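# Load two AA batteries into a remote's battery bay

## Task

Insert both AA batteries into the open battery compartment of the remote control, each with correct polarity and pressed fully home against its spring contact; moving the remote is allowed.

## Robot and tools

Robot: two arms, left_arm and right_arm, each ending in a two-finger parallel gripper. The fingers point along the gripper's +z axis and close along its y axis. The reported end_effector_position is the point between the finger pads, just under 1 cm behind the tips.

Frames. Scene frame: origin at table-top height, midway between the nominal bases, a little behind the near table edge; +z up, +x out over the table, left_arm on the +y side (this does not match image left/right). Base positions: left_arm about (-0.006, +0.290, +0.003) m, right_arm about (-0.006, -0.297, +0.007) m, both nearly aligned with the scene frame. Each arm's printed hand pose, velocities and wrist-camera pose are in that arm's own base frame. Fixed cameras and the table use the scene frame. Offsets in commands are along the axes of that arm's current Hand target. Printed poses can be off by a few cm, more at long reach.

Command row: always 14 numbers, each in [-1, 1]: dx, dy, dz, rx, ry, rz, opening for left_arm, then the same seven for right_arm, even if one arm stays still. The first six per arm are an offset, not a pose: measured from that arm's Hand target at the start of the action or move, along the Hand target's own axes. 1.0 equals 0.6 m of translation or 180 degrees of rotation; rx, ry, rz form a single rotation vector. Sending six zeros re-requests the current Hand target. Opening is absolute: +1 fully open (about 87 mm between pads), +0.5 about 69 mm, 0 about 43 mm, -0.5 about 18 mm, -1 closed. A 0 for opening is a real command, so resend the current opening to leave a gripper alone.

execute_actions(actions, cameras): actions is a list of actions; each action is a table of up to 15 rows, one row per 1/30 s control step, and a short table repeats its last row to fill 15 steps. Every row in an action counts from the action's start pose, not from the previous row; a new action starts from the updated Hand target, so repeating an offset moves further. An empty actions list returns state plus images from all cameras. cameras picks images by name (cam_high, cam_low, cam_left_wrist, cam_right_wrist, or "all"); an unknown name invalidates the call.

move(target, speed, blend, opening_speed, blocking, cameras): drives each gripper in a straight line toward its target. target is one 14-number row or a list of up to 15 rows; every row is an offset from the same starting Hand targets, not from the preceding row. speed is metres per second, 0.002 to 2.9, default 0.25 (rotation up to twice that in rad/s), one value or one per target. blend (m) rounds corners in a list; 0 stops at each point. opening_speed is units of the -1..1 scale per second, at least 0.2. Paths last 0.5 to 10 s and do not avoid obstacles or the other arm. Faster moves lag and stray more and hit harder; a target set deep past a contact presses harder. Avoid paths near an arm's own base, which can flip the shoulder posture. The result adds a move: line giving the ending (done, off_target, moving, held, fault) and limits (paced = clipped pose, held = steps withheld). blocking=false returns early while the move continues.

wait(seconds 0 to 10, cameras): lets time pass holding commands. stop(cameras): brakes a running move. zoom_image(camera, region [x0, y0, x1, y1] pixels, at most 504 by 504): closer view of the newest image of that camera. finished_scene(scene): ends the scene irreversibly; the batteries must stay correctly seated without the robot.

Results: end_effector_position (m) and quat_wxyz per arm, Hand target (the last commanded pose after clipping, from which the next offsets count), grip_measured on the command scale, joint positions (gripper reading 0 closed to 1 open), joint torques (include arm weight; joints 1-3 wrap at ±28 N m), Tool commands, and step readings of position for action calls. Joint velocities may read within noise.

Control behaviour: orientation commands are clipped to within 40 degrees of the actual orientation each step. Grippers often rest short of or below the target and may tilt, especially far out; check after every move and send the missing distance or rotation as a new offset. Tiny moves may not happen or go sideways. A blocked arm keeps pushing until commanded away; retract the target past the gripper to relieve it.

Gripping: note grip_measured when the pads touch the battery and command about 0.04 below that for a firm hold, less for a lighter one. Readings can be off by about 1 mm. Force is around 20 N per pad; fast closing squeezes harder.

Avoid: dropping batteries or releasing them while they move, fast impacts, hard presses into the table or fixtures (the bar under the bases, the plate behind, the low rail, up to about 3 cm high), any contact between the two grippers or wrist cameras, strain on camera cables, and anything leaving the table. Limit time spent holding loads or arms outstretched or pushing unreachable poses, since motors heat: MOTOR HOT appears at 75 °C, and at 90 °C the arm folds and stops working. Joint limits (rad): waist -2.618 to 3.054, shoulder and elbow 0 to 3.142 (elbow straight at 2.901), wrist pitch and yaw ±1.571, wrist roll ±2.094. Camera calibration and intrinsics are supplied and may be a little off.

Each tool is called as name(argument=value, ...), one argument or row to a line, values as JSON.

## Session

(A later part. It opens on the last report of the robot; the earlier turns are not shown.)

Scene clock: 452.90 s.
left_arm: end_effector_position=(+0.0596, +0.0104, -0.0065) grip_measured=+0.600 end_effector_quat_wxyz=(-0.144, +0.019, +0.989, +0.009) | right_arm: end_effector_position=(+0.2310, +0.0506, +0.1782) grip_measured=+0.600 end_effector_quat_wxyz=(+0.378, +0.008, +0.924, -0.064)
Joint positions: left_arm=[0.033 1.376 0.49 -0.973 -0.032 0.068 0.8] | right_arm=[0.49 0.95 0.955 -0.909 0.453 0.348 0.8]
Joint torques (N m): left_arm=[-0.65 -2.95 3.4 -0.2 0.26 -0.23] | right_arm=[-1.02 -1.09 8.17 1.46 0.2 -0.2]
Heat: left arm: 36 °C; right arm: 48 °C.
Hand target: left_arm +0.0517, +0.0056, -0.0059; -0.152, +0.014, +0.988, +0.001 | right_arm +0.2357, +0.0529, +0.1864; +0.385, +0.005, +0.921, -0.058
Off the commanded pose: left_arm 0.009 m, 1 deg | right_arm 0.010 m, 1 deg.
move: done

move(
  target=[
    [0.06, 0, -0.191, 0, 0, 0, 0.6, 0, 0, 0, 0, 0, 0, 0.6],
    [-0.1635, 0, -0.3135, 0, 0, 0, 0.6, 0, 0, 0, 0, 0, 0, -0.4],
    [-0.1017, 0.333, -0.399, 0.075, 0, -0.2385, 0.6, 0, 0, 0, 0, 0, 0, -0.4],
  ],
  speed=[0.15, 0.25, 0.3],
  blend=[0.02, 0.04, 0],
  cameras=["cam_high", "cam_right_wrist", "cam_left_wrist"],
)

zoom_image(
  camera="cam_high",
  region=[395, 430, 455, 490],
)

Scene clock: 492.37 s.
left_arm: end_effector_position=(+0.0575, +0.0091, +0.0601) grip_measured=+0.600 end_effector_quat_wxyz=(-0.138, +0.018, +0.990, +0.006) | right_arm: end_effector_position=(+0.2310, +0.0506, +0.1782) grip_measured=+0.600 end_effector_quat_wxyz=(+0.378, +0.008, +0.924, -0.064)
Joint positions: left_arm=[0.033 1.198 0.674 -1.323 -0.025 0.066 0.8] | right_arm=[0.49 0.95 0.955 -0.909 0.453 0.348 0.8]
Joint torques (N m): left_arm=[0.01 -0.9 5.31 0.01 0.07 -0.04] | right_arm=[-0.8 -1.1 7.99 1.45 0.15 -0.17]
Heat: left arm: 36 °C; right arm: 48 °C.
Hand target: left_arm +0.0569, +0.0090, +0.0587; -0.141, +0.018, +0.990, +0.006 (not the last commanded pose) | right_arm +0.2357, +0.0529, +0.1864; +0.385, +0.005, +0.921, -0.058
Tool commands: left_gripper/opening=+0.6 right_gripper/opening=+0.6
Off the commanded pose: left_arm 0.273 m, 46 deg | right_arm 0.010 m, 1 deg.
move: held (left_arm; a check stopped the path); path passed 0 of 3 targets; target 2's new opening was not sent; limits=held
pose unreachable (left arm): on one or more control steps of this call, first in action 0 (counted from 0), this arm could not follow its commanded pose, so it was not sent that pose on those steps. It may still have moved: this result reports where it is.
cause: moving toward the commanded pose would bring two parts of the arm too close to each other (its upper arm (the part past joint 2) and its fingers, with joints 3 (elbow) to 6 (wrist roll) between them, 7 mm apart when it was first held).
camera_calibration:
cam_left_wrist: T_world_to_cam=[[-0.0283027, -0.999454, -0.0170424, 0.00999116], [-0.390842, -0.00462724, 0.920446, -0.0149246], [-0.920023, 0.0327119, -0.390497, 0.217206], [0, 0, 0, 1]] pos_world=[0.194284, 0.00281142, 0.098726]
cam_right_wrist: T_world_to_cam=[[-0.0441671, -0.992568, 0.11339, 0.0363377], [-0.995417, 0.0533595, 0.079357, 0.235495], [-0.0848176, -0.109365, -0.990376, 0.347307], [0, 0, 0, 1]] pos_world=[0.265478, 0.061485, 0.321157]
Images, in order (width x height): cam_high 672x504, cam_left_wrist 672x504, cam_right_wrist 672x504.

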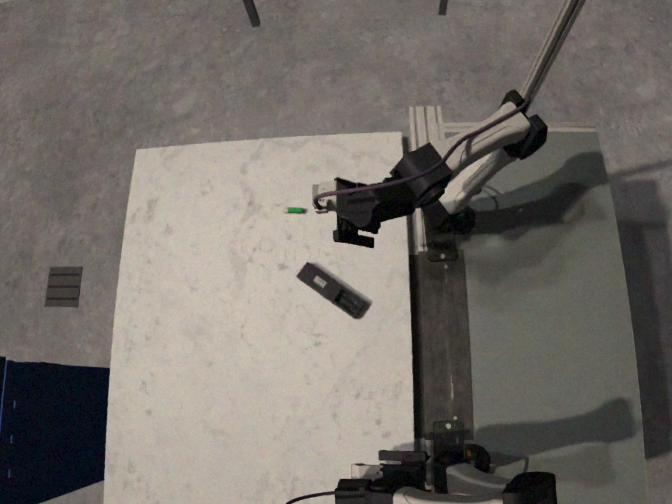

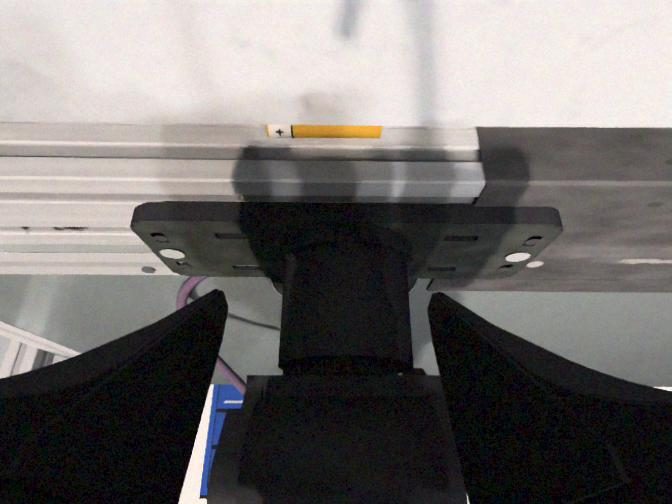

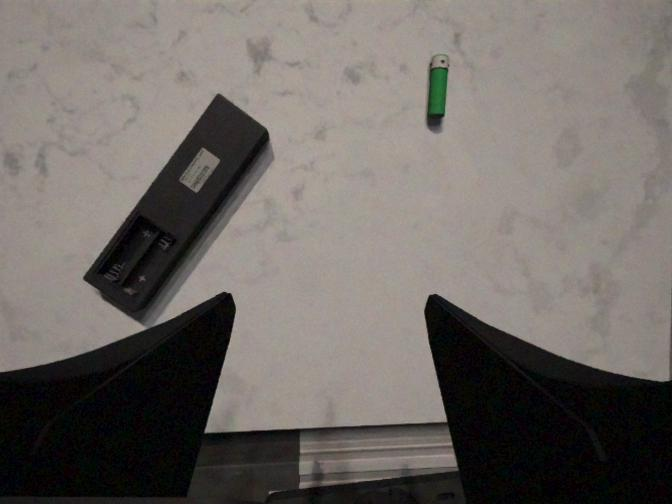

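Scaled by 8.400 from the camera's 672x504 image, which has a finer 960x720 frame.

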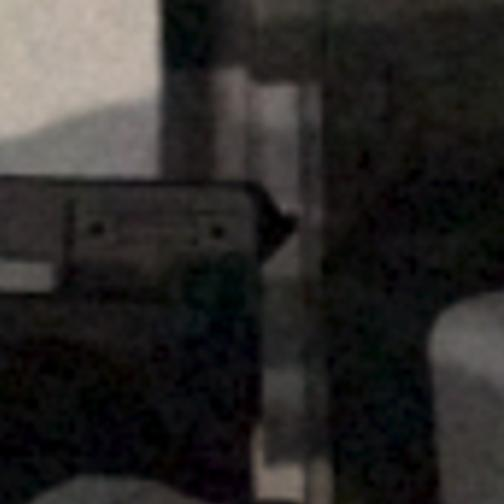

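zoom_image(
  camera="cam_left_wrist",
  region=[240, 110, 400, 230],
)

zoom_image(
  camera="cam_left_wrist",
  region=[400, 110, 560, 230],
)

Scaled by 3.150 from the camera's 672x504 image, which has a finer 960x720 frame.

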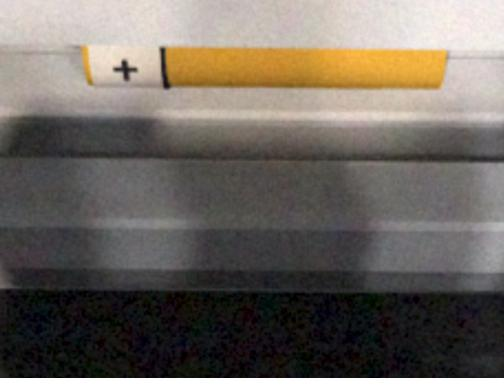

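Scaled by 3.150 from the camera's 672x504 image, which has a finer 960x720 frame.

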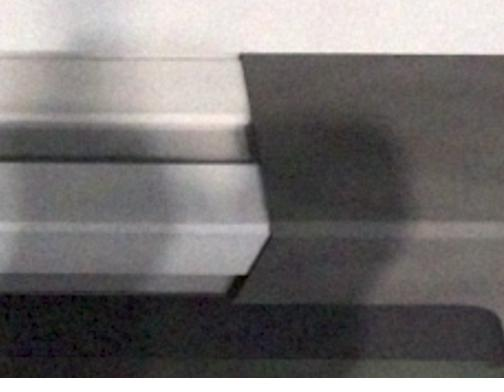

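zoom_image(
  camera="cam_right_wrist",
  region=[180, 400, 500, 504],
)

zoom_image(
  camera="cam_high",
  region=[390, 95, 470, 175],
)

zoom_image(
  camera="cam_high",
  region=[390, 240, 480, 330],
)

Scaled by 1.575 from the camera's 672x504 image, which has a finer 960x720 frame.

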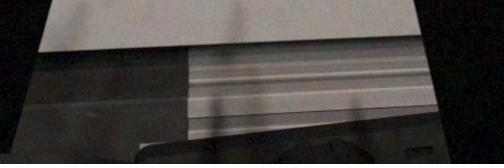

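Scaled by 6.300 from the camera's 672x504 image, which has a finer 960x720 frame.

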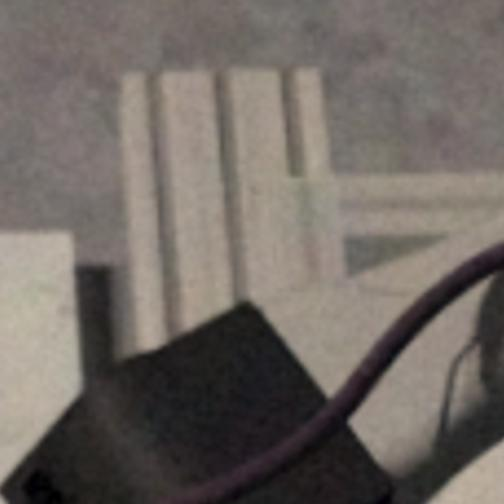

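Scaled by 5.600 from the camera's 672x504 image, which has a finer 960x720 frame.

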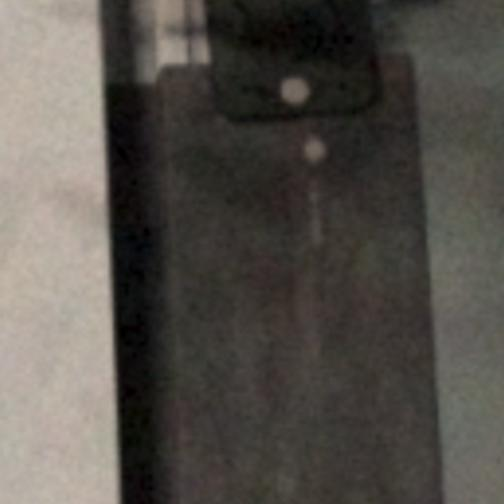

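move(
  target=[
    [-0.1827, 0, -0.0878, 0, 0, 0, 0.3, 0, 0, 0, 0, 0, 0, -0.3],
    [-0.1268, 0.317, -0.2798, 0.062, 0, -0.213, 0.3, 0.2703, 0.7452, -0.1312, -0.3618, -0.0022, -0.3537, -0.3],
  ],
  speed=[0.25, 0.4],
  blend=[0.03, 0],
  cameras=["cam_high", "cam_right_wrist"],
)

Scene clock: 581.73 s.
left_arm: end_effector_position=(+0.1818, +0.1901, +0.1909) grip_measured=+0.300 end_effector_quat_wxyz=(-0.001, -0.316, +0.949, +0.021) | right_arm: end_effector_position=(+0.0893, +0.4908, +0.0712) grip_measured=-0.300 end_effector_quat_wxyz=(-0.237, +0.649, -0.687, -0.227)
Joint positions: left_arm=[0.763 1.711 1.734 -1.579 -0.038 0.12 0.65] | right_arm=[1.367 2.012 1.536 -0.432 -0.096 -0.115 0.35]
Joint torques (N m): left_arm=[0.13 -6.05 8.84 0.41 0 -0.11] | right_arm=[-0.47 -9.88 8.73 1.43 -0.1 -0.22]
Heat: left arm: 34 °C; right arm: 49 °C.
Hand target: left_arm +0.1839, +0.1938, +0.1997; -0.133, -0.321, +0.937, -0.043 | right_arm +0.0899, +0.5000, +0.0805; -0.246, +0.653, -0.676, -0.238
Off the commanded pose: left_arm 0.010 m, 17 deg | right_arm 0.013 m, 2 deg.
joint sent to its limit (left arm) — joint 4 (wrist pitch), lower limit. The joint targets are off in orientation, not in position.
move: off_target (left_arm, right_arm); blend cut to 0 m at target 1
camera_calibration:
cam_right_wrist: T_world_to_cam=[[0.999333, -0.0360098, -0.00614339, -0.0750879], [-0.0342166, -0.981609, 0.187809, 0.493835], [-0.0127934, -0.187473, -0.982186, 0.308709], [0, 0, 0, 1]] pos_world=[0.0958846, 0.539924, 0.210002]
Images, in order (width x height): cam_high 672x504, cam_right_wrist 672x504.

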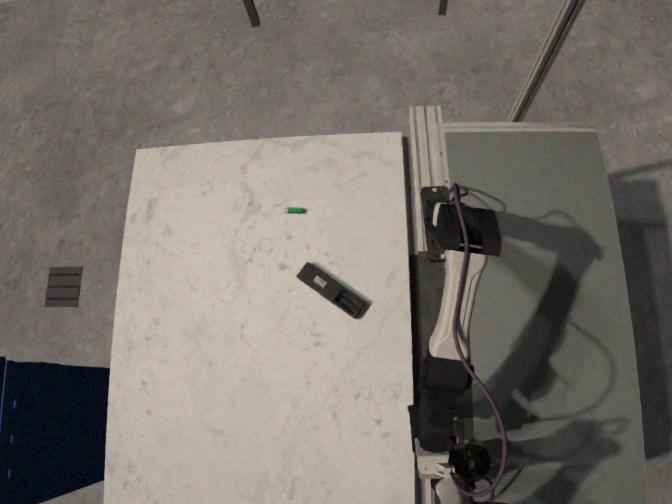

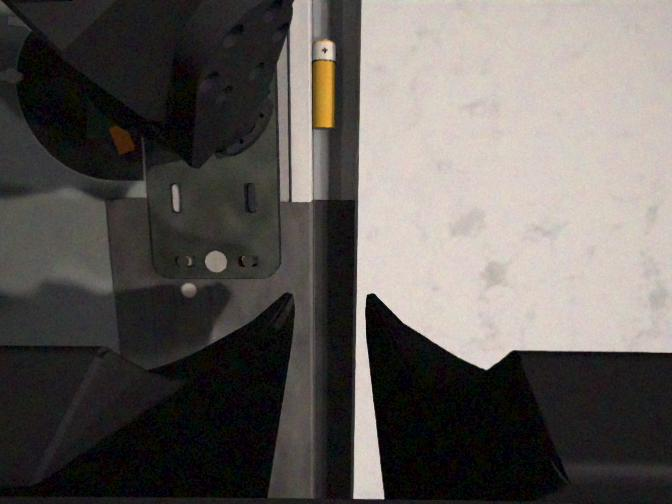

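zoom_image(
  camera="cam_right_wrist",
  region=[260, 20, 400, 220],
)

Scaled by 2.520 from the camera's 672x504 image, which has a finer 960x720 frame.

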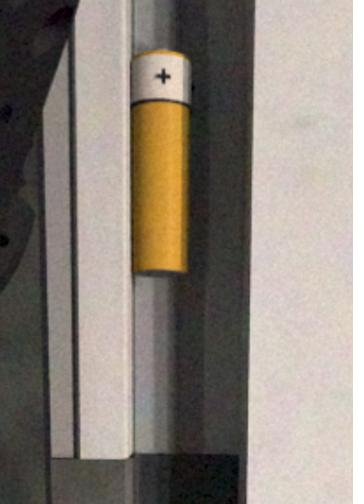

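zoom_image(
  camera="cam_right_wrist",
  region=[260, 170, 400, 310],
)

zoom_image(
  camera="cam_high",
  region=[395, 250, 455, 310],
)

zoom_image(
  camera="cam_high",
  region=[395, 350, 455, 410],
)

Scaled by 3.600 from the camera's 672x504 image, which has a finer 960x720 frame.

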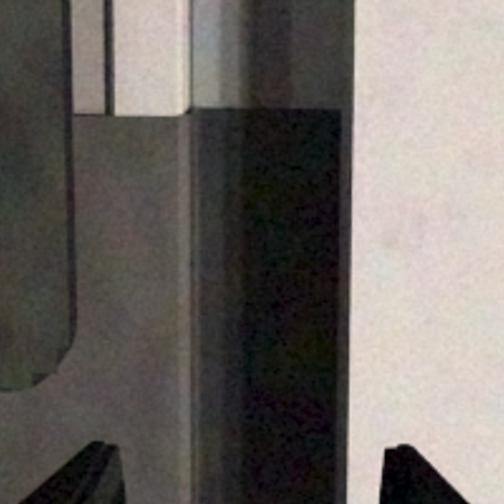

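Scaled by 8.400 from the camera's 672x504 image, which has a finer 960x720 frame.

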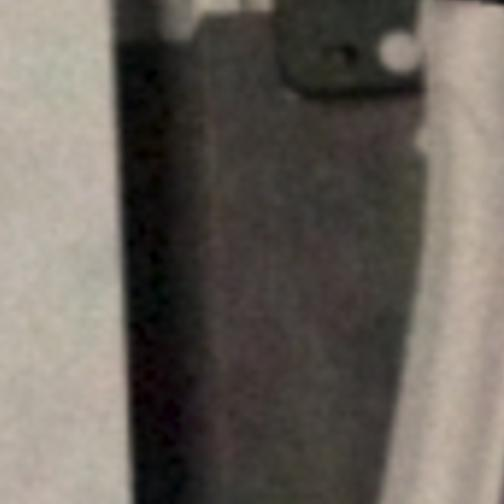

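Scaled by 8.400 from the camera's 672x504 image, which has a finer 960x720 frame.

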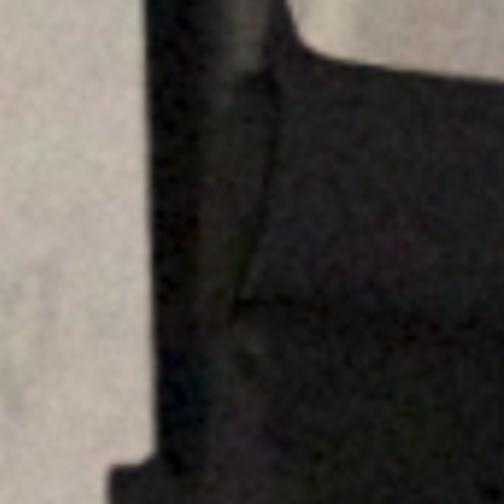

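move(
  target=[0, 0, 0, 0, 0, 0, -0.5, 0.0723, -0.0057, -0.0172, 0.1822, 0.1652, 0.4741, -1],
  speed=0.4,
  cameras=["cam_right_wrist", "cam_high", "cam_low"],
)

Scene clock: 710.67 s.
left_arm: end_effector_position=(+0.1818, +0.1901, +0.1909) grip_measured=-0.500 end_effector_quat_wxyz=(-0.001, -0.316, +0.949, +0.021) | right_arm: end_effector_position=(+0.0872, +0.4550, +0.0565) grip_measured=-1.000 end_effector_quat_wxyz=(+0.020, +0.004, +1.000, -0.010)
Joint positions: left_arm=[0.763 1.711 1.734 -1.579 -0.038 0.12 0.25] | right_arm=[1.311 2.453 2.317 -1.444 0.043 1.319 0]
Joint torques (N m): left_arm=[0.12 -6.05 8.85 0.4 0 -0.12] | right_arm=[-1.02 -11.54 7.35 0.36 0.06 0.25]
Heat: left arm: 40 °C; right arm: 56 °C.
Hand target: left_arm +0.1839, +0.1938, +0.1997; -0.133, -0.321, +0.937, -0.043 | right_arm +0.0918, +0.4601, +0.0606; +0.018, +0.018, +1.000, +0.000
Off the commanded pose: left_arm 0.010 m, 17 deg | right_arm 0.008 m, 2 deg.
joint sent to its limit (left arm) — joint 4 (wrist pitch), lower limit. The joint targets are off in orientation, not in position.
move: off_target (left_arm)
camera_calibration:
cam_right_wrist: T_world_to_cam=[[0.00652859, -0.999954, 0.00697614, 0.450104], [-0.683764, 0.000626522, 0.729703, 0.0404468], [-0.729674, -0.00953396, -0.683729, 0.252255], [0, 0, 0, 1]] pos_world=[0.208781, 0.452463, 0.13982]
Images, in order (width x height): cam_high 672x504, cam_low 672x504, cam_right_wrist 672x504.

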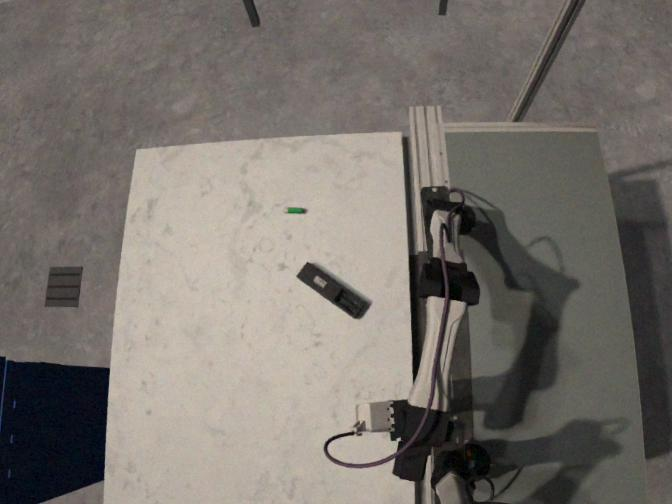

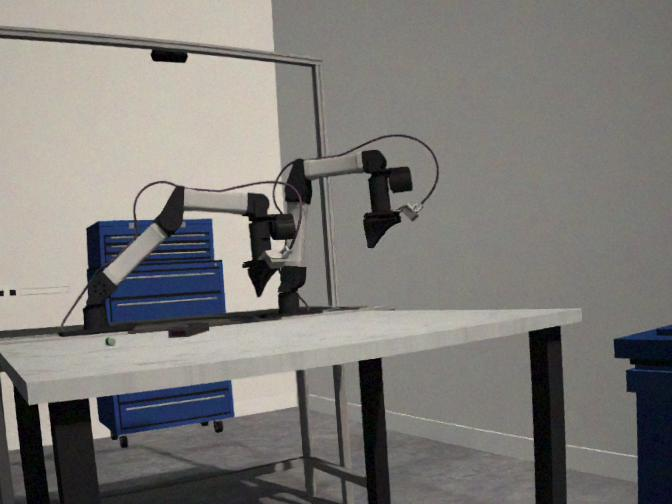

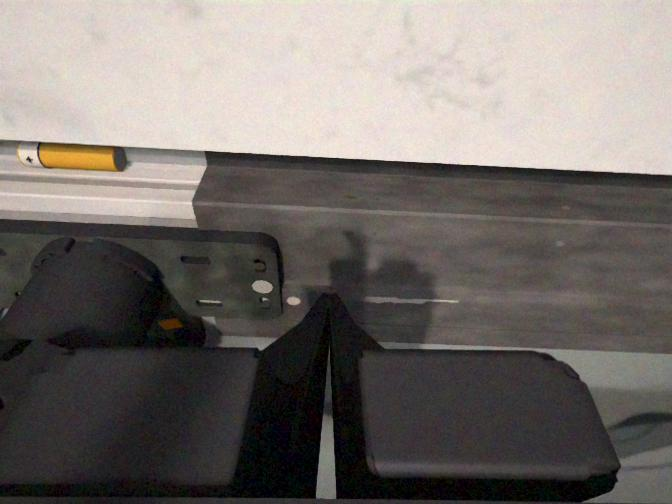

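zoom_image(
  camera="cam_right_wrist",
  region=[100, 110, 300, 230],
)

zoom_image(
  camera="cam_right_wrist",
  region=[0, 110, 160, 230],
)

Scaled by 2.520 from the camera's 672x504 image, which has a finer 960x720 frame.

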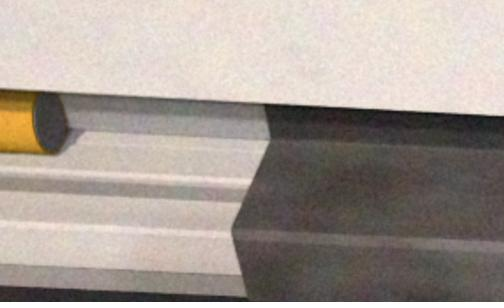

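Scaled by 3.150 from the camera's 672x504 image, which has a finer 960x720 frame.

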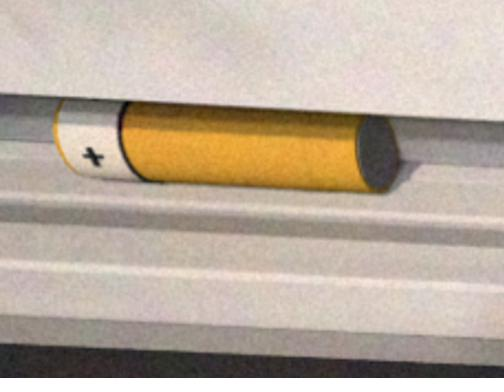

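move(
  target=[0.2155, -0.0258, 0.3030, -0.0547, -0.0062, 0.2022, -1, -0.006, -0.1665, -0.1, -0.1825, -0.1648, -0.4745, -1],
  speed=0.35,
  cameras=["cam_left_wrist", "cam_right_wrist"],
)

Scene clock: 738.83 s.
left_arm: end_effector_position=(+0.0529, +0.0723, +0.0612) grip_measured=-0.978 end_effector_quat_wxyz=(-0.140, -0.010, +0.990, -0.010) | right_arm: end_effector_position=(+0.0858, +0.3563, +0.1123) grip_measured=-1.000 end_effector_quat_wxyz=(-0.230, +0.654, -0.684, -0.227)
Joint positions: left_arm=[0.498 1.26 0.717 -1.287 -0.113 0.463 0.011] | right_arm=[1.28 1.499 1.096 -0.526 -0.158 -0.192 0]
Joint torques (N m): left_arm=[-0.55 -3.14 5.39 0.12 -0.05 0.08] | right_arm=[-1.17 -7.68 5.96 1.6 -0.2 -0.18]
Heat: left arm: 40 °C; right arm: 52 °C.
Hand target: left_arm +0.0551, +0.0752, +0.0607; -0.130, -0.001, +0.991, +0.000 | right_arm +0.0897, +0.3602, +0.1206; -0.246, +0.653, -0.676, -0.238
Off the commanded pose: left_arm 0.004 m, 2 deg | right_arm 0.010 m, 2 deg.
move: done
camera_calibration:
cam_left_wrist: T_world_to_cam=[[0.0316282, -0.999483, 0.00582454, 0.0685703], [-0.387294, -0.00688313, 0.921931, -0.0175207], [-0.921414, -0.0314148, -0.387311, 0.215762], [0, 0, 0, 1]] pos_world=[0.189852, 0.0751923, 0.0993204]
cam_right_wrist: T_world_to_cam=[[0.999651, -0.0236192, -0.0118455, -0.079872], [-0.0208111, -0.980016, 0.197829, 0.351184], [-0.0162814, -0.197513, -0.980165, 0.327404], [0, 0, 0, 1]] pos_world=[0.0924832, 0.406946, 0.25049]
Images, in order (width x height): cam_left_wrist 672x504, cam_right_wrist 672x504.

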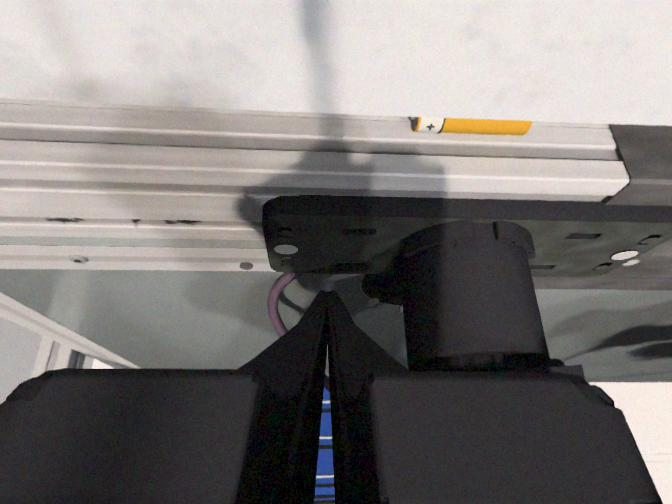

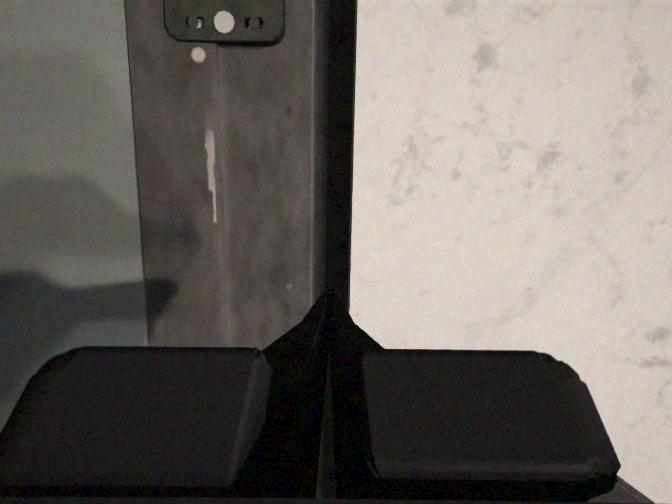

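move(
  target=[
    [-0.0215, -0.0217, 0.08, 0, 0, 0, -1, 0, 0, 0, 0, 0, 0, -1],
    [-0.035, -0.0217, 0.1304, 0, 0, 0, -1, 0, 0, 0, 0, 0, 0, -1],
  ],
  speed=[0.1, 0.05],
  blend=[0.01, 0],
  cameras=["cam_left_wrist", "cam_low"],
)

zoom_image(
  camera="cam_low",
  region=[272, 255, 352, 335],
)

Scene clock: 746.33 s.
left_arm: end_effector_position=(+0.0433, +0.0614, +0.0085) grip_measured=-0.978 end_effector_quat_wxyz=(-0.164, +0.005, +0.986, -0.003) | right_arm: end_effector_position=(+0.0857, +0.3563, +0.1123) grip_measured=-1.000 end_effector_quat_wxyz=(-0.230, +0.654, -0.684, -0.227)
Joint positions: left_arm=[0.417 1.361 0.532 -1.047 -0.127 0.407 0.011] | right_arm=[1.28 1.499 1.096 -0.526 -0.159 -0.192 0]
Joint torques (N m): left_arm=[-0.21 0.16 0.49 1.21 0.3 -0.11] | right_arm=[-1.4 -7.71 5.91 1.63 -0.08 -0.2]
Heat: left arm: 39 °C; right arm: 51 °C.
Hand target: left_arm +0.0552, +0.0623, -0.0204; -0.130, -0.001, +0.991, +0.000 | right_arm +0.0897, +0.3602, +0.1205; -0.246, +0.653, -0.676, -0.238
Off the commanded pose: left_arm 0.031 m, 4 deg | right_arm 0.010 m, 2 deg.
move: off_target (left_arm)
camera_calibration:
cam_left_wrist: T_world_to_cam=[[-0.0000178045, -0.999994, -0.00353194, 0.0597997], [-0.342576, -0.00331212, 0.939484, 0.0249373], [-0.93949, 0.00122669, -0.342574, 0.184603], [0, 0, 0, 1]] pos_world=[0.181976, 0.0596554, 0.0400231]
Images, in order (width x height): cam_low 672x504, cam_left_wrist 672x504.

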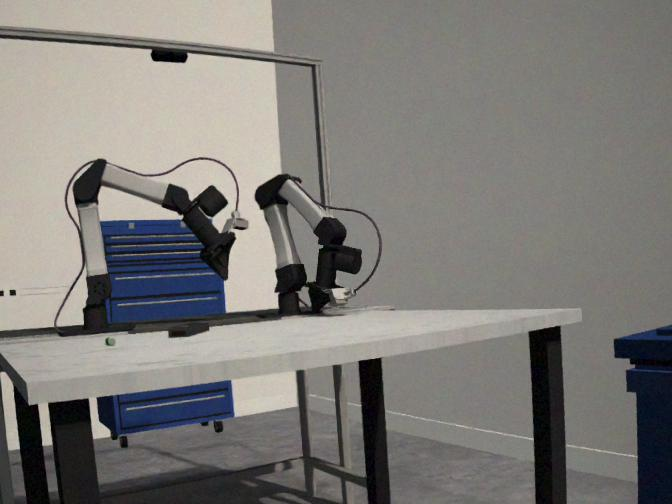

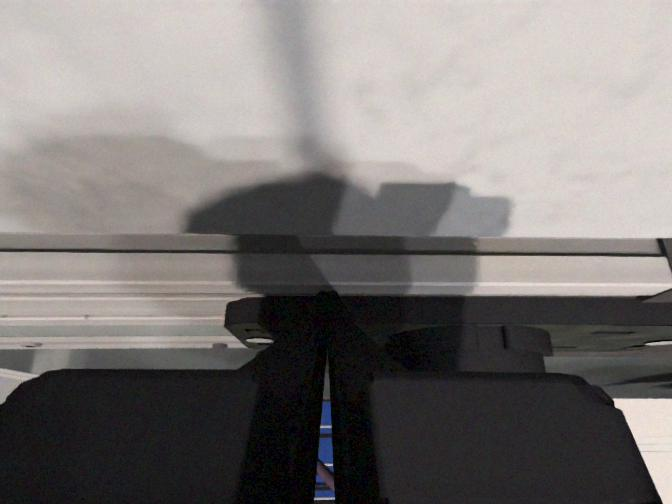

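Scaled by 6.300 from the camera's 672x504 image, which has a finer 960x720 frame.

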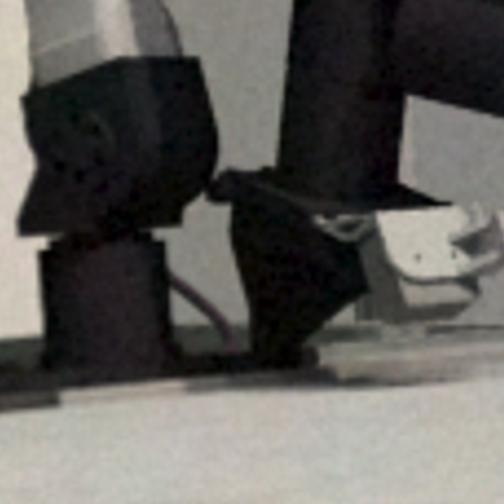

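move(
  target=[0.0046, 0, -0.0685, 0, 0, 0, -1, 0, 0, 0, 0, 0, 0, -1],
  speed=0.08,
)

Scene clock: 755.90 s.
left_arm: end_effector_position=(+0.0526, +0.0610, +0.0156) grip_measured=-0.978 end_effector_quat_wxyz=(-0.150, +0.002, +0.989, -0.004) | right_arm: end_effector_position=(+0.0857, +0.3563, +0.1123) grip_measured=-1.000 end_effector_quat_wxyz=(-0.230, +0.654, -0.684, -0.227)
Joint positions: left_arm=[0.406 1.345 0.569 -1.075 -0.11 0.395 0.011] | right_arm=[1.28 1.499 1.096 -0.526 -0.159 -0.192 0]
Joint torques (N m): left_arm=[-0.58 -3.36 7.61 -0.12 0.17 -0.17] | right_arm=[-1.1 -7.86 5.75 1.67 -0.11 -0.21]
Heat: left arm: 38 °C; right arm: 50 °C.
Hand target: left_arm +0.0631, +0.0622, +0.0200; -0.130, -0.001, +0.991, +0.000 | right_arm +0.0897, +0.3602, +0.1205; -0.246, +0.653, -0.676, -0.238
Off the commanded pose: left_arm 0.012 m, 2 deg | right_arm 0.010 m, 2 deg.
move: off_target (left_arm)

move(
  target=[-0.0113, 0, -0.003, 0, 0, 0, -1, 0, 0, 0, 0, 0, 0, -1],
  speed=0.08,
)

Scene clock: 759.37 s.
left_arm: end_effector_position=(+0.0601, +0.0613, +0.0178) grip_measured=-0.978 end_effector_quat_wxyz=(-0.141, +0.002, +0.990, +0.000) | right_arm: end_effector_position=(+0.0857, +0.3563, +0.1123) grip_measured=-1.000 end_effector_quat_wxyz=(-0.230, +0.654, -0.684, -0.227)
Joint positions: left_arm=[0.389 1.345 0.588 -1.076 -0.107 0.379 0.011] | right_arm=[1.28 1.499 1.096 -0.526 -0.159 -0.192 0]
Joint torques (N m): left_arm=[-0.57 -1.06 7.91 0.01 0.16 -0.14] | right_arm=[-1.22 -7.75 6.02 1.66 -0.11 -0.18]
Heat: left arm: 38 °C; right arm: 49 °C.
Hand target: left_arm +0.0702, +0.0622, +0.0200; -0.130, -0.001, +0.991, +0.000 | right_arm +0.0897, +0.3602, +0.1205; -0.246, +0.653, -0.676, -0.238
Off the commanded pose: left_arm 0.010 m, 1 deg | right_arm 0.010 m, 2 deg.
move: done

move(
  target=[-0.0164, 0, 0.0612, 0, 0, 0, -1, 0, 0, 0, 0, 0, 0, -1],
  speed=0.06,
)

Scene clock: 762.17 s.
left_arm: end_effector_position=(+0.0619, +0.0624, -0.0067) grip_measured=-0.978 end_effector_quat_wxyz=(-0.147, +0.001, +0.989, -0.001) | right_arm: end_effector_position=(+0.0857, +0.3563, +0.1123) grip_measured=-1.000 end_effector_quat_wxyz=(-0.230, +0.654, -0.684, -0.227)
Joint positions: left_arm=[0.389 1.443 0.541 -0.944 -0.108 0.377 0.011] | right_arm=[1.28 1.499 1.096 -0.526 -0.159 -0.192 0]
Joint torques (N m): left_arm=[-0.59 -0.7 3.56 0.57 0.19 -0.14] | right_arm=[-1.24 -7.66 5.9 1.54 -0.11 -0.13]
Heat: left arm: 38 °C; right arm: 49 °C.
Hand target: left_arm +0.0703, +0.0623, -0.0180; -0.130, -0.001, +0.991, +0.000 | right_arm +0.0897, +0.3602, +0.1205; -0.246, +0.653, -0.676, -0.238
Off the commanded pose: left_arm 0.014 m, 2 deg | right_arm 0.010 m, 2 deg.
move: off_target (left_arm)

move(
  target=[-0.0052, 0, 0.0177, 0, 0, 0, -1, 0, 0, 0, 0, 0, 0, -1],
  speed=0.06,
  cameras=["cam_left_wrist", "cam_low", "cam_high"],
)

zoom_image(
  camera="cam_low",
  region=[272, 255, 352, 335],
)

zoom_image(
  camera="cam_left_wrist",
  region=[230, 270, 450, 400],
)

Scene clock: 766.10 s.
left_arm: end_effector_position=(+0.0620, +0.0627, -0.0070) grip_measured=-0.978 end_effector_quat_wxyz=(-0.153, +0.004, +0.988, -0.001) | right_arm: end_effector_position=(+0.0857, +0.3563, +0.1123) grip_measured=-1.000 end_effector_quat_wxyz=(-0.230, +0.654, -0.684, -0.227)
Joint positions: left_arm=[0.384 1.459 0.546 -0.945 -0.113 0.375 0.011] | right_arm=[1.28 1.499 1.096 -0.526 -0.159 -0.192 0]
Joint torques (N m): left_arm=[-0.39 0.18 1.35 0.98 0.23 -0.13] | right_arm=[-1.28 -7.8 5.98 1.55 -0.08 -0.19]
Heat: left arm: 37 °C; right arm: 49 °C.
Hand target: left_arm +0.0706, +0.0623, -0.0291; -0.130, -0.001, +0.991, +0.000 | right_arm +0.0897, +0.3602, +0.1205; -0.246, +0.653, -0.676, -0.238
Off the commanded pose: left_arm 0.024 m, 3 deg | right_arm 0.010 m, 2 deg.
move: off_target (left_arm)
camera_calibration:
cam_left_wrist: T_world_to_cam=[[0.00164524, -0.999969, -0.00774454, 0.0608341], [-0.363353, -0.00781301, 0.931619, 0.0474419], [-0.93165, 0.00128127, -0.363355, 0.196246], [0, 0, 0, 1]] pos_world=[0.199971, 0.0609515, 0.0275805]
Images, in order (width x height): cam_high 672x504, cam_low 672x504, cam_left_wrist 672x504.

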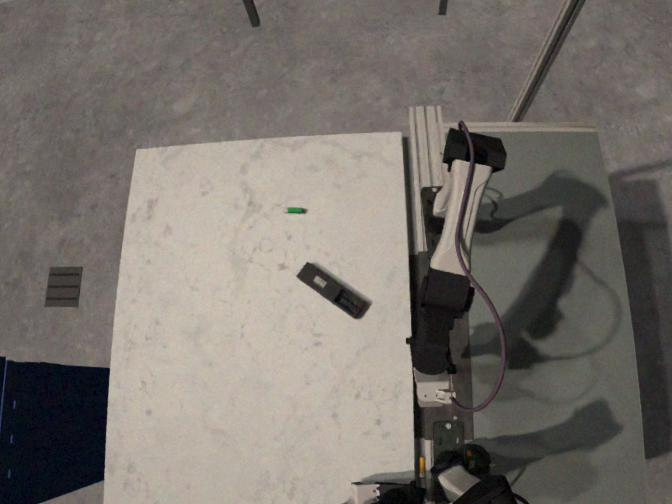

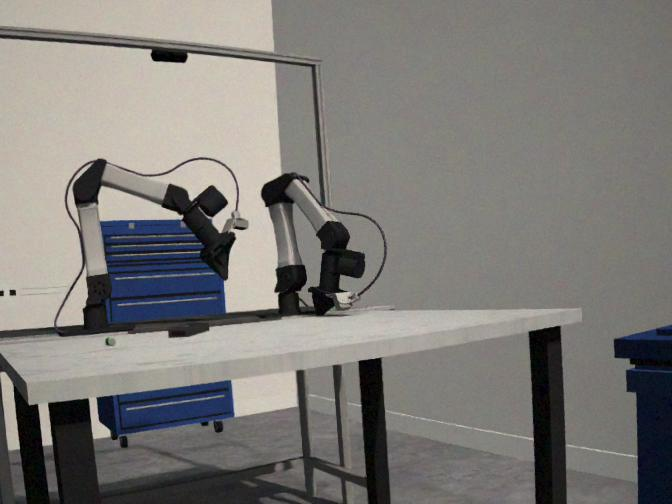

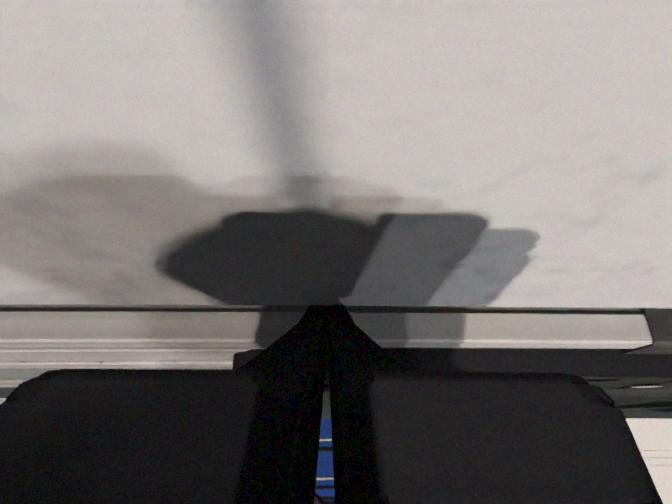

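Scaled by 6.300 from the camera's 672x504 image, which has a finer 960x720 frame.

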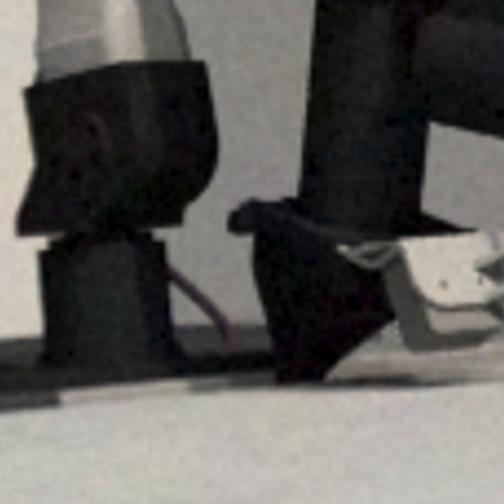

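Scaled by 2.291 from the camera's 672x504 image, which has a finer 960x720 frame.

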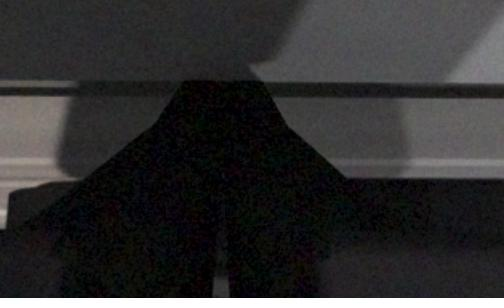

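move(
  target=[0.0234, 0, -0.0231, 0, 0, 0, -1, 0, 0, 0, 0, 0, 0, -1],
  speed=0.06,
)

Scene clock: 798.87 s.
left_arm: end_effector_position=(+0.0613, +0.0629, -0.0067) grip_measured=-0.978 end_effector_quat_wxyz=(-0.139, -0.001, +0.990, +0.003) | right_arm: end_effector_position=(+0.0857, +0.3563, +0.1123) grip_measured=-1.000 end_effector_quat_wxyz=(-0.230, +0.654, -0.684, -0.227)
Joint positions: left_arm=[0.394 1.418 0.529 -0.939 -0.11 0.377 0.011] | right_arm=[1.28 1.499 1.096 -0.526 -0.159 -0.192 0]
Joint torques (N m): left_arm=[0.64 -2.91 2.85 0.26 0.13 0.08] | right_arm=[-1.26 -7.84 6.12 1.62 -0.1 -0.16]
Heat: left arm: 35 °C; right arm: 48 °C.
Hand target: left_arm +0.0605, +0.0622, -0.0120; -0.130, -0.001, +0.991, +0.000 | right_arm +0.0897, +0.3602, +0.1205; -0.246, +0.653, -0.676, -0.238
Off the commanded pose: left_arm 0.005 m, 1 deg | right_arm 0.010 m, 2 deg.
move: done

Move farther back in x.

move(
  target=[0.0129, 0, 0.0035, 0, 0, 0, -1, 0, 0, 0, 0, 0, 0, -1],
  speed=0.06,
)

Scene clock: 801.13 s.
left_arm: end_effector_position=(+0.0608, +0.0628, -0.0076) grip_measured=-0.978 end_effector_quat_wxyz=(-0.123, -0.004, +0.992, +0.001) | right_arm: end_effector_position=(+0.0857, +0.3563, +0.1123) grip_measured=-1.000 end_effector_quat_wxyz=(-0.230, +0.654, -0.684, -0.227)
Joint positions: left_arm=[0.412 1.379 0.511 -0.929 -0.099 0.393 0.011] | right_arm=[1.28 1.499 1.096 -0.526 -0.159 -0.192 0]
Joint torques (N m): left_arm=[0.8 -2.35 2.28 0.16 -0.02 0.13] | right_arm=[-1.26 -7.98 6.01 1.66 -0.11 -0.2]
Heat: left arm: 35 °C; right arm: 47 °C.
Hand target: left_arm +0.0524, +0.0622, -0.0121; -0.130, -0.001, +0.991, +0.000 | right_arm +0.0897, +0.3602, +0.1205; -0.246, +0.653, -0.676, -0.238
Off the commanded pose: left_arm 0.009 m, 1 deg | right_arm 0.010 m, 2 deg.
move: done

move(
  target=[0, 0, 0, 0, 0, 0, -1, -0.1278, 0, 0.1068, 0, 0, 0, -1],
  speed=0.3,
  cameras=["cam_right_wrist"],
)

zoom_image(
  camera="cam_right_wrist",
  region=[240, 0, 400, 160],
)

Scene clock: 821.57 s.
left_arm: end_effector_position=(+0.0608, +0.0628, -0.0076) grip_measured=-0.978 end_effector_quat_wxyz=(-0.123, -0.004, +0.992, +0.001) | right_arm: end_effector_position=(+0.0897, +0.4522, +0.1110) grip_measured=-1.000 end_effector_quat_wxyz=(-0.232, +0.663, -0.673, -0.234)
Joint positions: left_arm=[0.412 1.379 0.511 -0.929 -0.099 0.393 0.011] | right_arm=[1.336 1.843 1.465 -0.534 -0.142 -0.171 0]
Joint torques (N m): left_arm=[0.79 -2.32 2.28 0.17 -0.03 0.11] | right_arm=[-0.28 -8.64 8.25 1.49 0.1 0.21]
Heat: left arm: 34 °C; right arm: 47 °C.
Hand target: left_arm +0.0524, +0.0622, -0.0121; -0.130, -0.001, +0.991, +0.000 | right_arm +0.0931, +0.4601, +0.1209; -0.246, +0.653, -0.676, -0.238
Off the commanded pose: left_arm 0.010 m, 1 deg | right_arm 0.013 m, 2 deg.
move: off_target (right_arm)
camera_calibration:
cam_right_wrist: T_world_to_cam=[[0.999948, 0.00632122, -0.00796691, -0.0956269], [0.00768586, -0.982718, 0.184951, 0.445527], [-0.00666011, -0.185003, -0.982715, 0.339025], [0, 0, 0, 1]] pos_world=[0.0944557, 0.501152, 0.250003]
Images, in order (width x height): cam_right_wrist 672x504.

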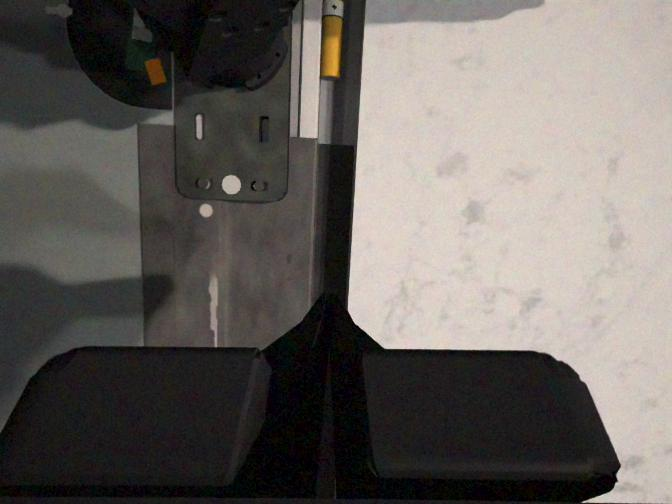

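Scaled by 3.150 from the camera's 672x504 image, which has a finer 960x720 frame.

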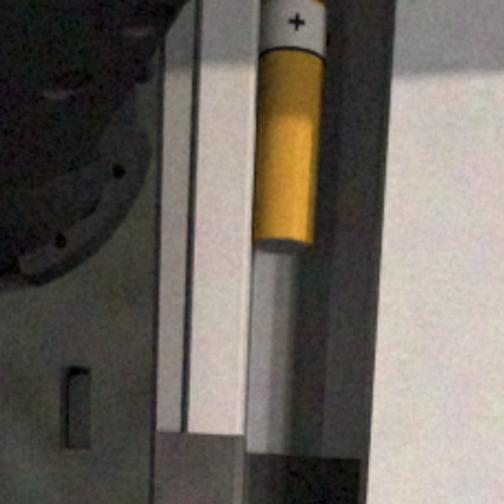

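wait(
  seconds=0.1,
  cameras=["cam_low", "cam_high"],
)

zoom_image(
  camera="cam_low",
  region=[215, 200, 355, 330],
)

Scene clock: 837.60 s.
left_arm: end_effector_position=(+0.0608, +0.0628, -0.0076) grip_measured=-0.978 end_effector_quat_wxyz=(-0.123, -0.004, +0.992, +0.001) | right_arm: end_effector_position=(+0.0897, +0.4521, +0.1110) grip_measured=-1.000 end_effector_quat_wxyz=(-0.232, +0.663, -0.673, -0.234)
Joint positions: left_arm=[0.412 1.379 0.511 -0.929 -0.099 0.393 0.011] | right_arm=[1.336 1.843 1.465 -0.534 -0.142 -0.171 0]
Joint torques (N m): left_arm=[0.75 -2.35 2.28 0.16 -0.01 0.1] | right_arm=[-0.24 -8.73 8.59 1.54 0.11 0.23]
Heat: left arm: 34 °C; right arm: 49 °C.
Hand target: left_arm +0.0524, +0.0622, -0.0121; -0.130, -0.001, +0.991, +0.000 | right_arm +0.0931, +0.4601, +0.1209; -0.246, +0.653, -0.676, -0.238
Tool commands: left_gripper/opening=-1.0 right_gripper/opening=-1.0
Off the commanded pose: left_arm 0.010 m, 1 deg | right_arm 0.013 m, 2 deg.
wait: 0.10 s; at rest from the start
Images, in order (width x height): cam_high 672x504, cam_low 672x504.

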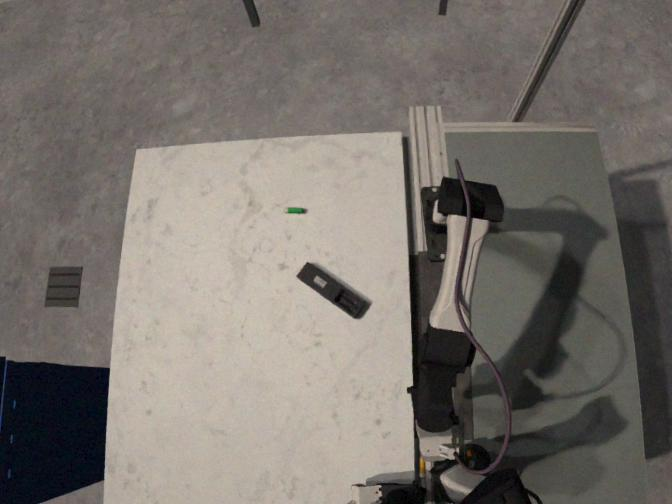

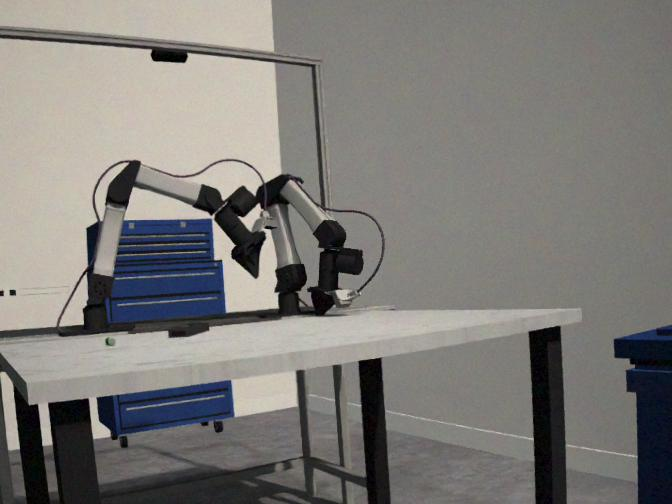

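Scaled by 3.600 from the camera's 672x504 image, which has a finer 960x720 frame.

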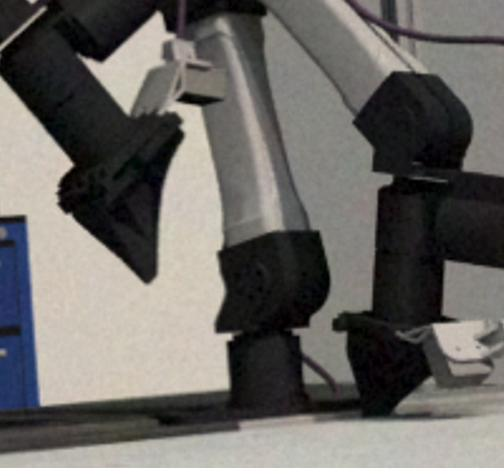

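move(
  target=[-0.0129, 0, -0.0338, 0, 0, 0, -1, 0, 0, 0, 0, 0, 0, -1],
  speed=0.06,
)

Scene clock: 868.33 s.
left_arm: end_effector_position=(+0.0607, +0.0614, -0.0001) grip_measured=-0.978 end_effector_quat_wxyz=(-0.133, +0.001, +0.991, -0.002) | right_arm: end_effector_position=(+0.0897, +0.4520, +0.1109) grip_measured=-1.000 end_effector_quat_wxyz=(-0.232, +0.663, -0.673, -0.233)
Joint positions: left_arm=[0.399 1.379 0.538 -0.977 -0.099 0.389 0.011] | right_arm=[1.336 1.843 1.465 -0.534 -0.142 -0.171 0]
Joint torques (N m): left_arm=[-0.51 -2.44 7.35 -0.23 0.05 -0.12] | right_arm=[-0.5 -8.84 8.4 1.46 0.16 0.19]
Heat: left arm: 34 °C; right arm: 51 °C.
Hand target: left_arm +0.0651, +0.0622, +0.0055; -0.130, -0.001, +0.991, +0.000 | right_arm +0.0931, +0.4601, +0.1209; -0.246, +0.653, -0.676, -0.238
Off the commanded pose: left_arm 0.007 m, 0 deg | right_arm 0.013 m, 2 deg.
move: off_target (right_arm)

move(
  target=[0.0217, 0, -0.0227, 0, 0, 0, -1, 0, 0, 0, 0, 0, 0, -1],
  speed=0.06,
)

Scene clock: 873.90 s.
left_arm: end_effector_position=(+0.0462, +0.0560, +0.0166) grip_measured=-0.978 end_effector_quat_wxyz=(-0.149, -0.002, +0.989, -0.010) | right_arm: end_effector_position=(+0.0897, +0.4520, +0.1109) grip_measured=-1.000 end_effector_quat_wxyz=(-0.232, +0.663, -0.673, -0.233)
Joint positions: left_arm=[0.408 1.31 0.549 -1.093 -0.099 0.39 0.011] | right_arm=[1.336 1.843 1.465 -0.534 -0.142 -0.171 0]
Joint torques (N m): left_arm=[0.46 -3.15 8.03 -0.08 -0.01 0.05] | right_arm=[-0.36 -8.85 8.55 1.48 0.13 0.16]
Heat: left arm: 34 °C; right arm: 51 °C.
Hand target: left_arm +0.0562, +0.0622, +0.0220; -0.130, -0.001, +0.991, +0.000 | right_arm +0.0931, +0.4601, +0.1209; -0.246, +0.653, -0.676, -0.238
Off the commanded pose: left_arm 0.013 m, 2 deg | right_arm 0.013 m, 2 deg.
move: off_target (left_arm, right_arm)

move(
  target=[-0.021, 0, 0.0013, 0, -0.0667, 0, -1, 0, 0, 0, 0, 0, 0, -1],
  speed=0.08,
)

Scene clock: 908.53 s.
left_arm: end_effector_position=(+0.0645, +0.0615, +0.0194) grip_measured=-0.978 end_effector_quat_wxyz=(-0.039, -0.004, +0.999, +0.001) | right_arm: end_effector_position=(+0.0897, +0.4520, +0.1109) grip_measured=-1.000 end_effector_quat_wxyz=(-0.232, +0.663, -0.673, -0.233)
Joint positions: left_arm=[0.476 1.108 0.525 -1.057 -0.036 0.467 0.011] | right_arm=[1.336 1.843 1.465 -0.534 -0.142 -0.171 0]
Joint torques (N m): left_arm=[0.5 -1.91 5.59 0.44 0.21 0.09] | right_arm=[-0.32 -8.81 8.53 1.47 0.12 0.21]
Heat: left arm: 37 °C; right arm: 52 °C.
Hand target: left_arm +0.0681, +0.0622, +0.0180; -0.026, -0.001, +1.000, +0.000 | right_arm +0.0931, +0.4601, +0.1209; -0.246, +0.653, -0.676, -0.238
Off the commanded pose: left_arm 0.004 m, 2 deg | right_arm 0.013 m, 2 deg.
move: off_target (right_arm)

move(
  target=[0.0032, 0, 0.0668, 0, 0, 0, -1, 0, 0, 0, 0, 0, 0, -1],
  speed=0.05,
)

Scene clock: 912.80 s.
left_arm: end_effector_position=(+0.0604, +0.0601, -0.0133) grip_measured=-0.978 end_effector_quat_wxyz=(-0.035, -0.004, +0.999, +0.000) | right_arm: end_effector_position=(+0.0897, +0.4520, +0.1109) grip_measured=-1.000 end_effector_quat_wxyz=(-0.232, +0.663, -0.673, -0.233)
Joint positions: left_arm=[0.489 1.154 0.408 -0.887 -0.031 0.479 0.011] | right_arm=[1.336 1.843 1.465 -0.534 -0.142 -0.171 0]
Joint torques (N m): left_arm=[0.53 0.53 3.81 0.83 0.16 0.11] | right_arm=[-0.36 -8.85 8.47 1.48 0.07 0.24]
Heat: left arm: 37 °C; right arm: 52 °C.
Hand target: left_arm +0.0641, +0.0622, -0.0219; -0.026, -0.001, +1.000, +0.000 | right_arm +0.0931, +0.4601, +0.1209; -0.246, +0.653, -0.676, -0.238
Off the commanded pose: left_arm 0.010 m, 1 deg | right_arm 0.013 m, 2 deg.
move: off_target (right_arm)


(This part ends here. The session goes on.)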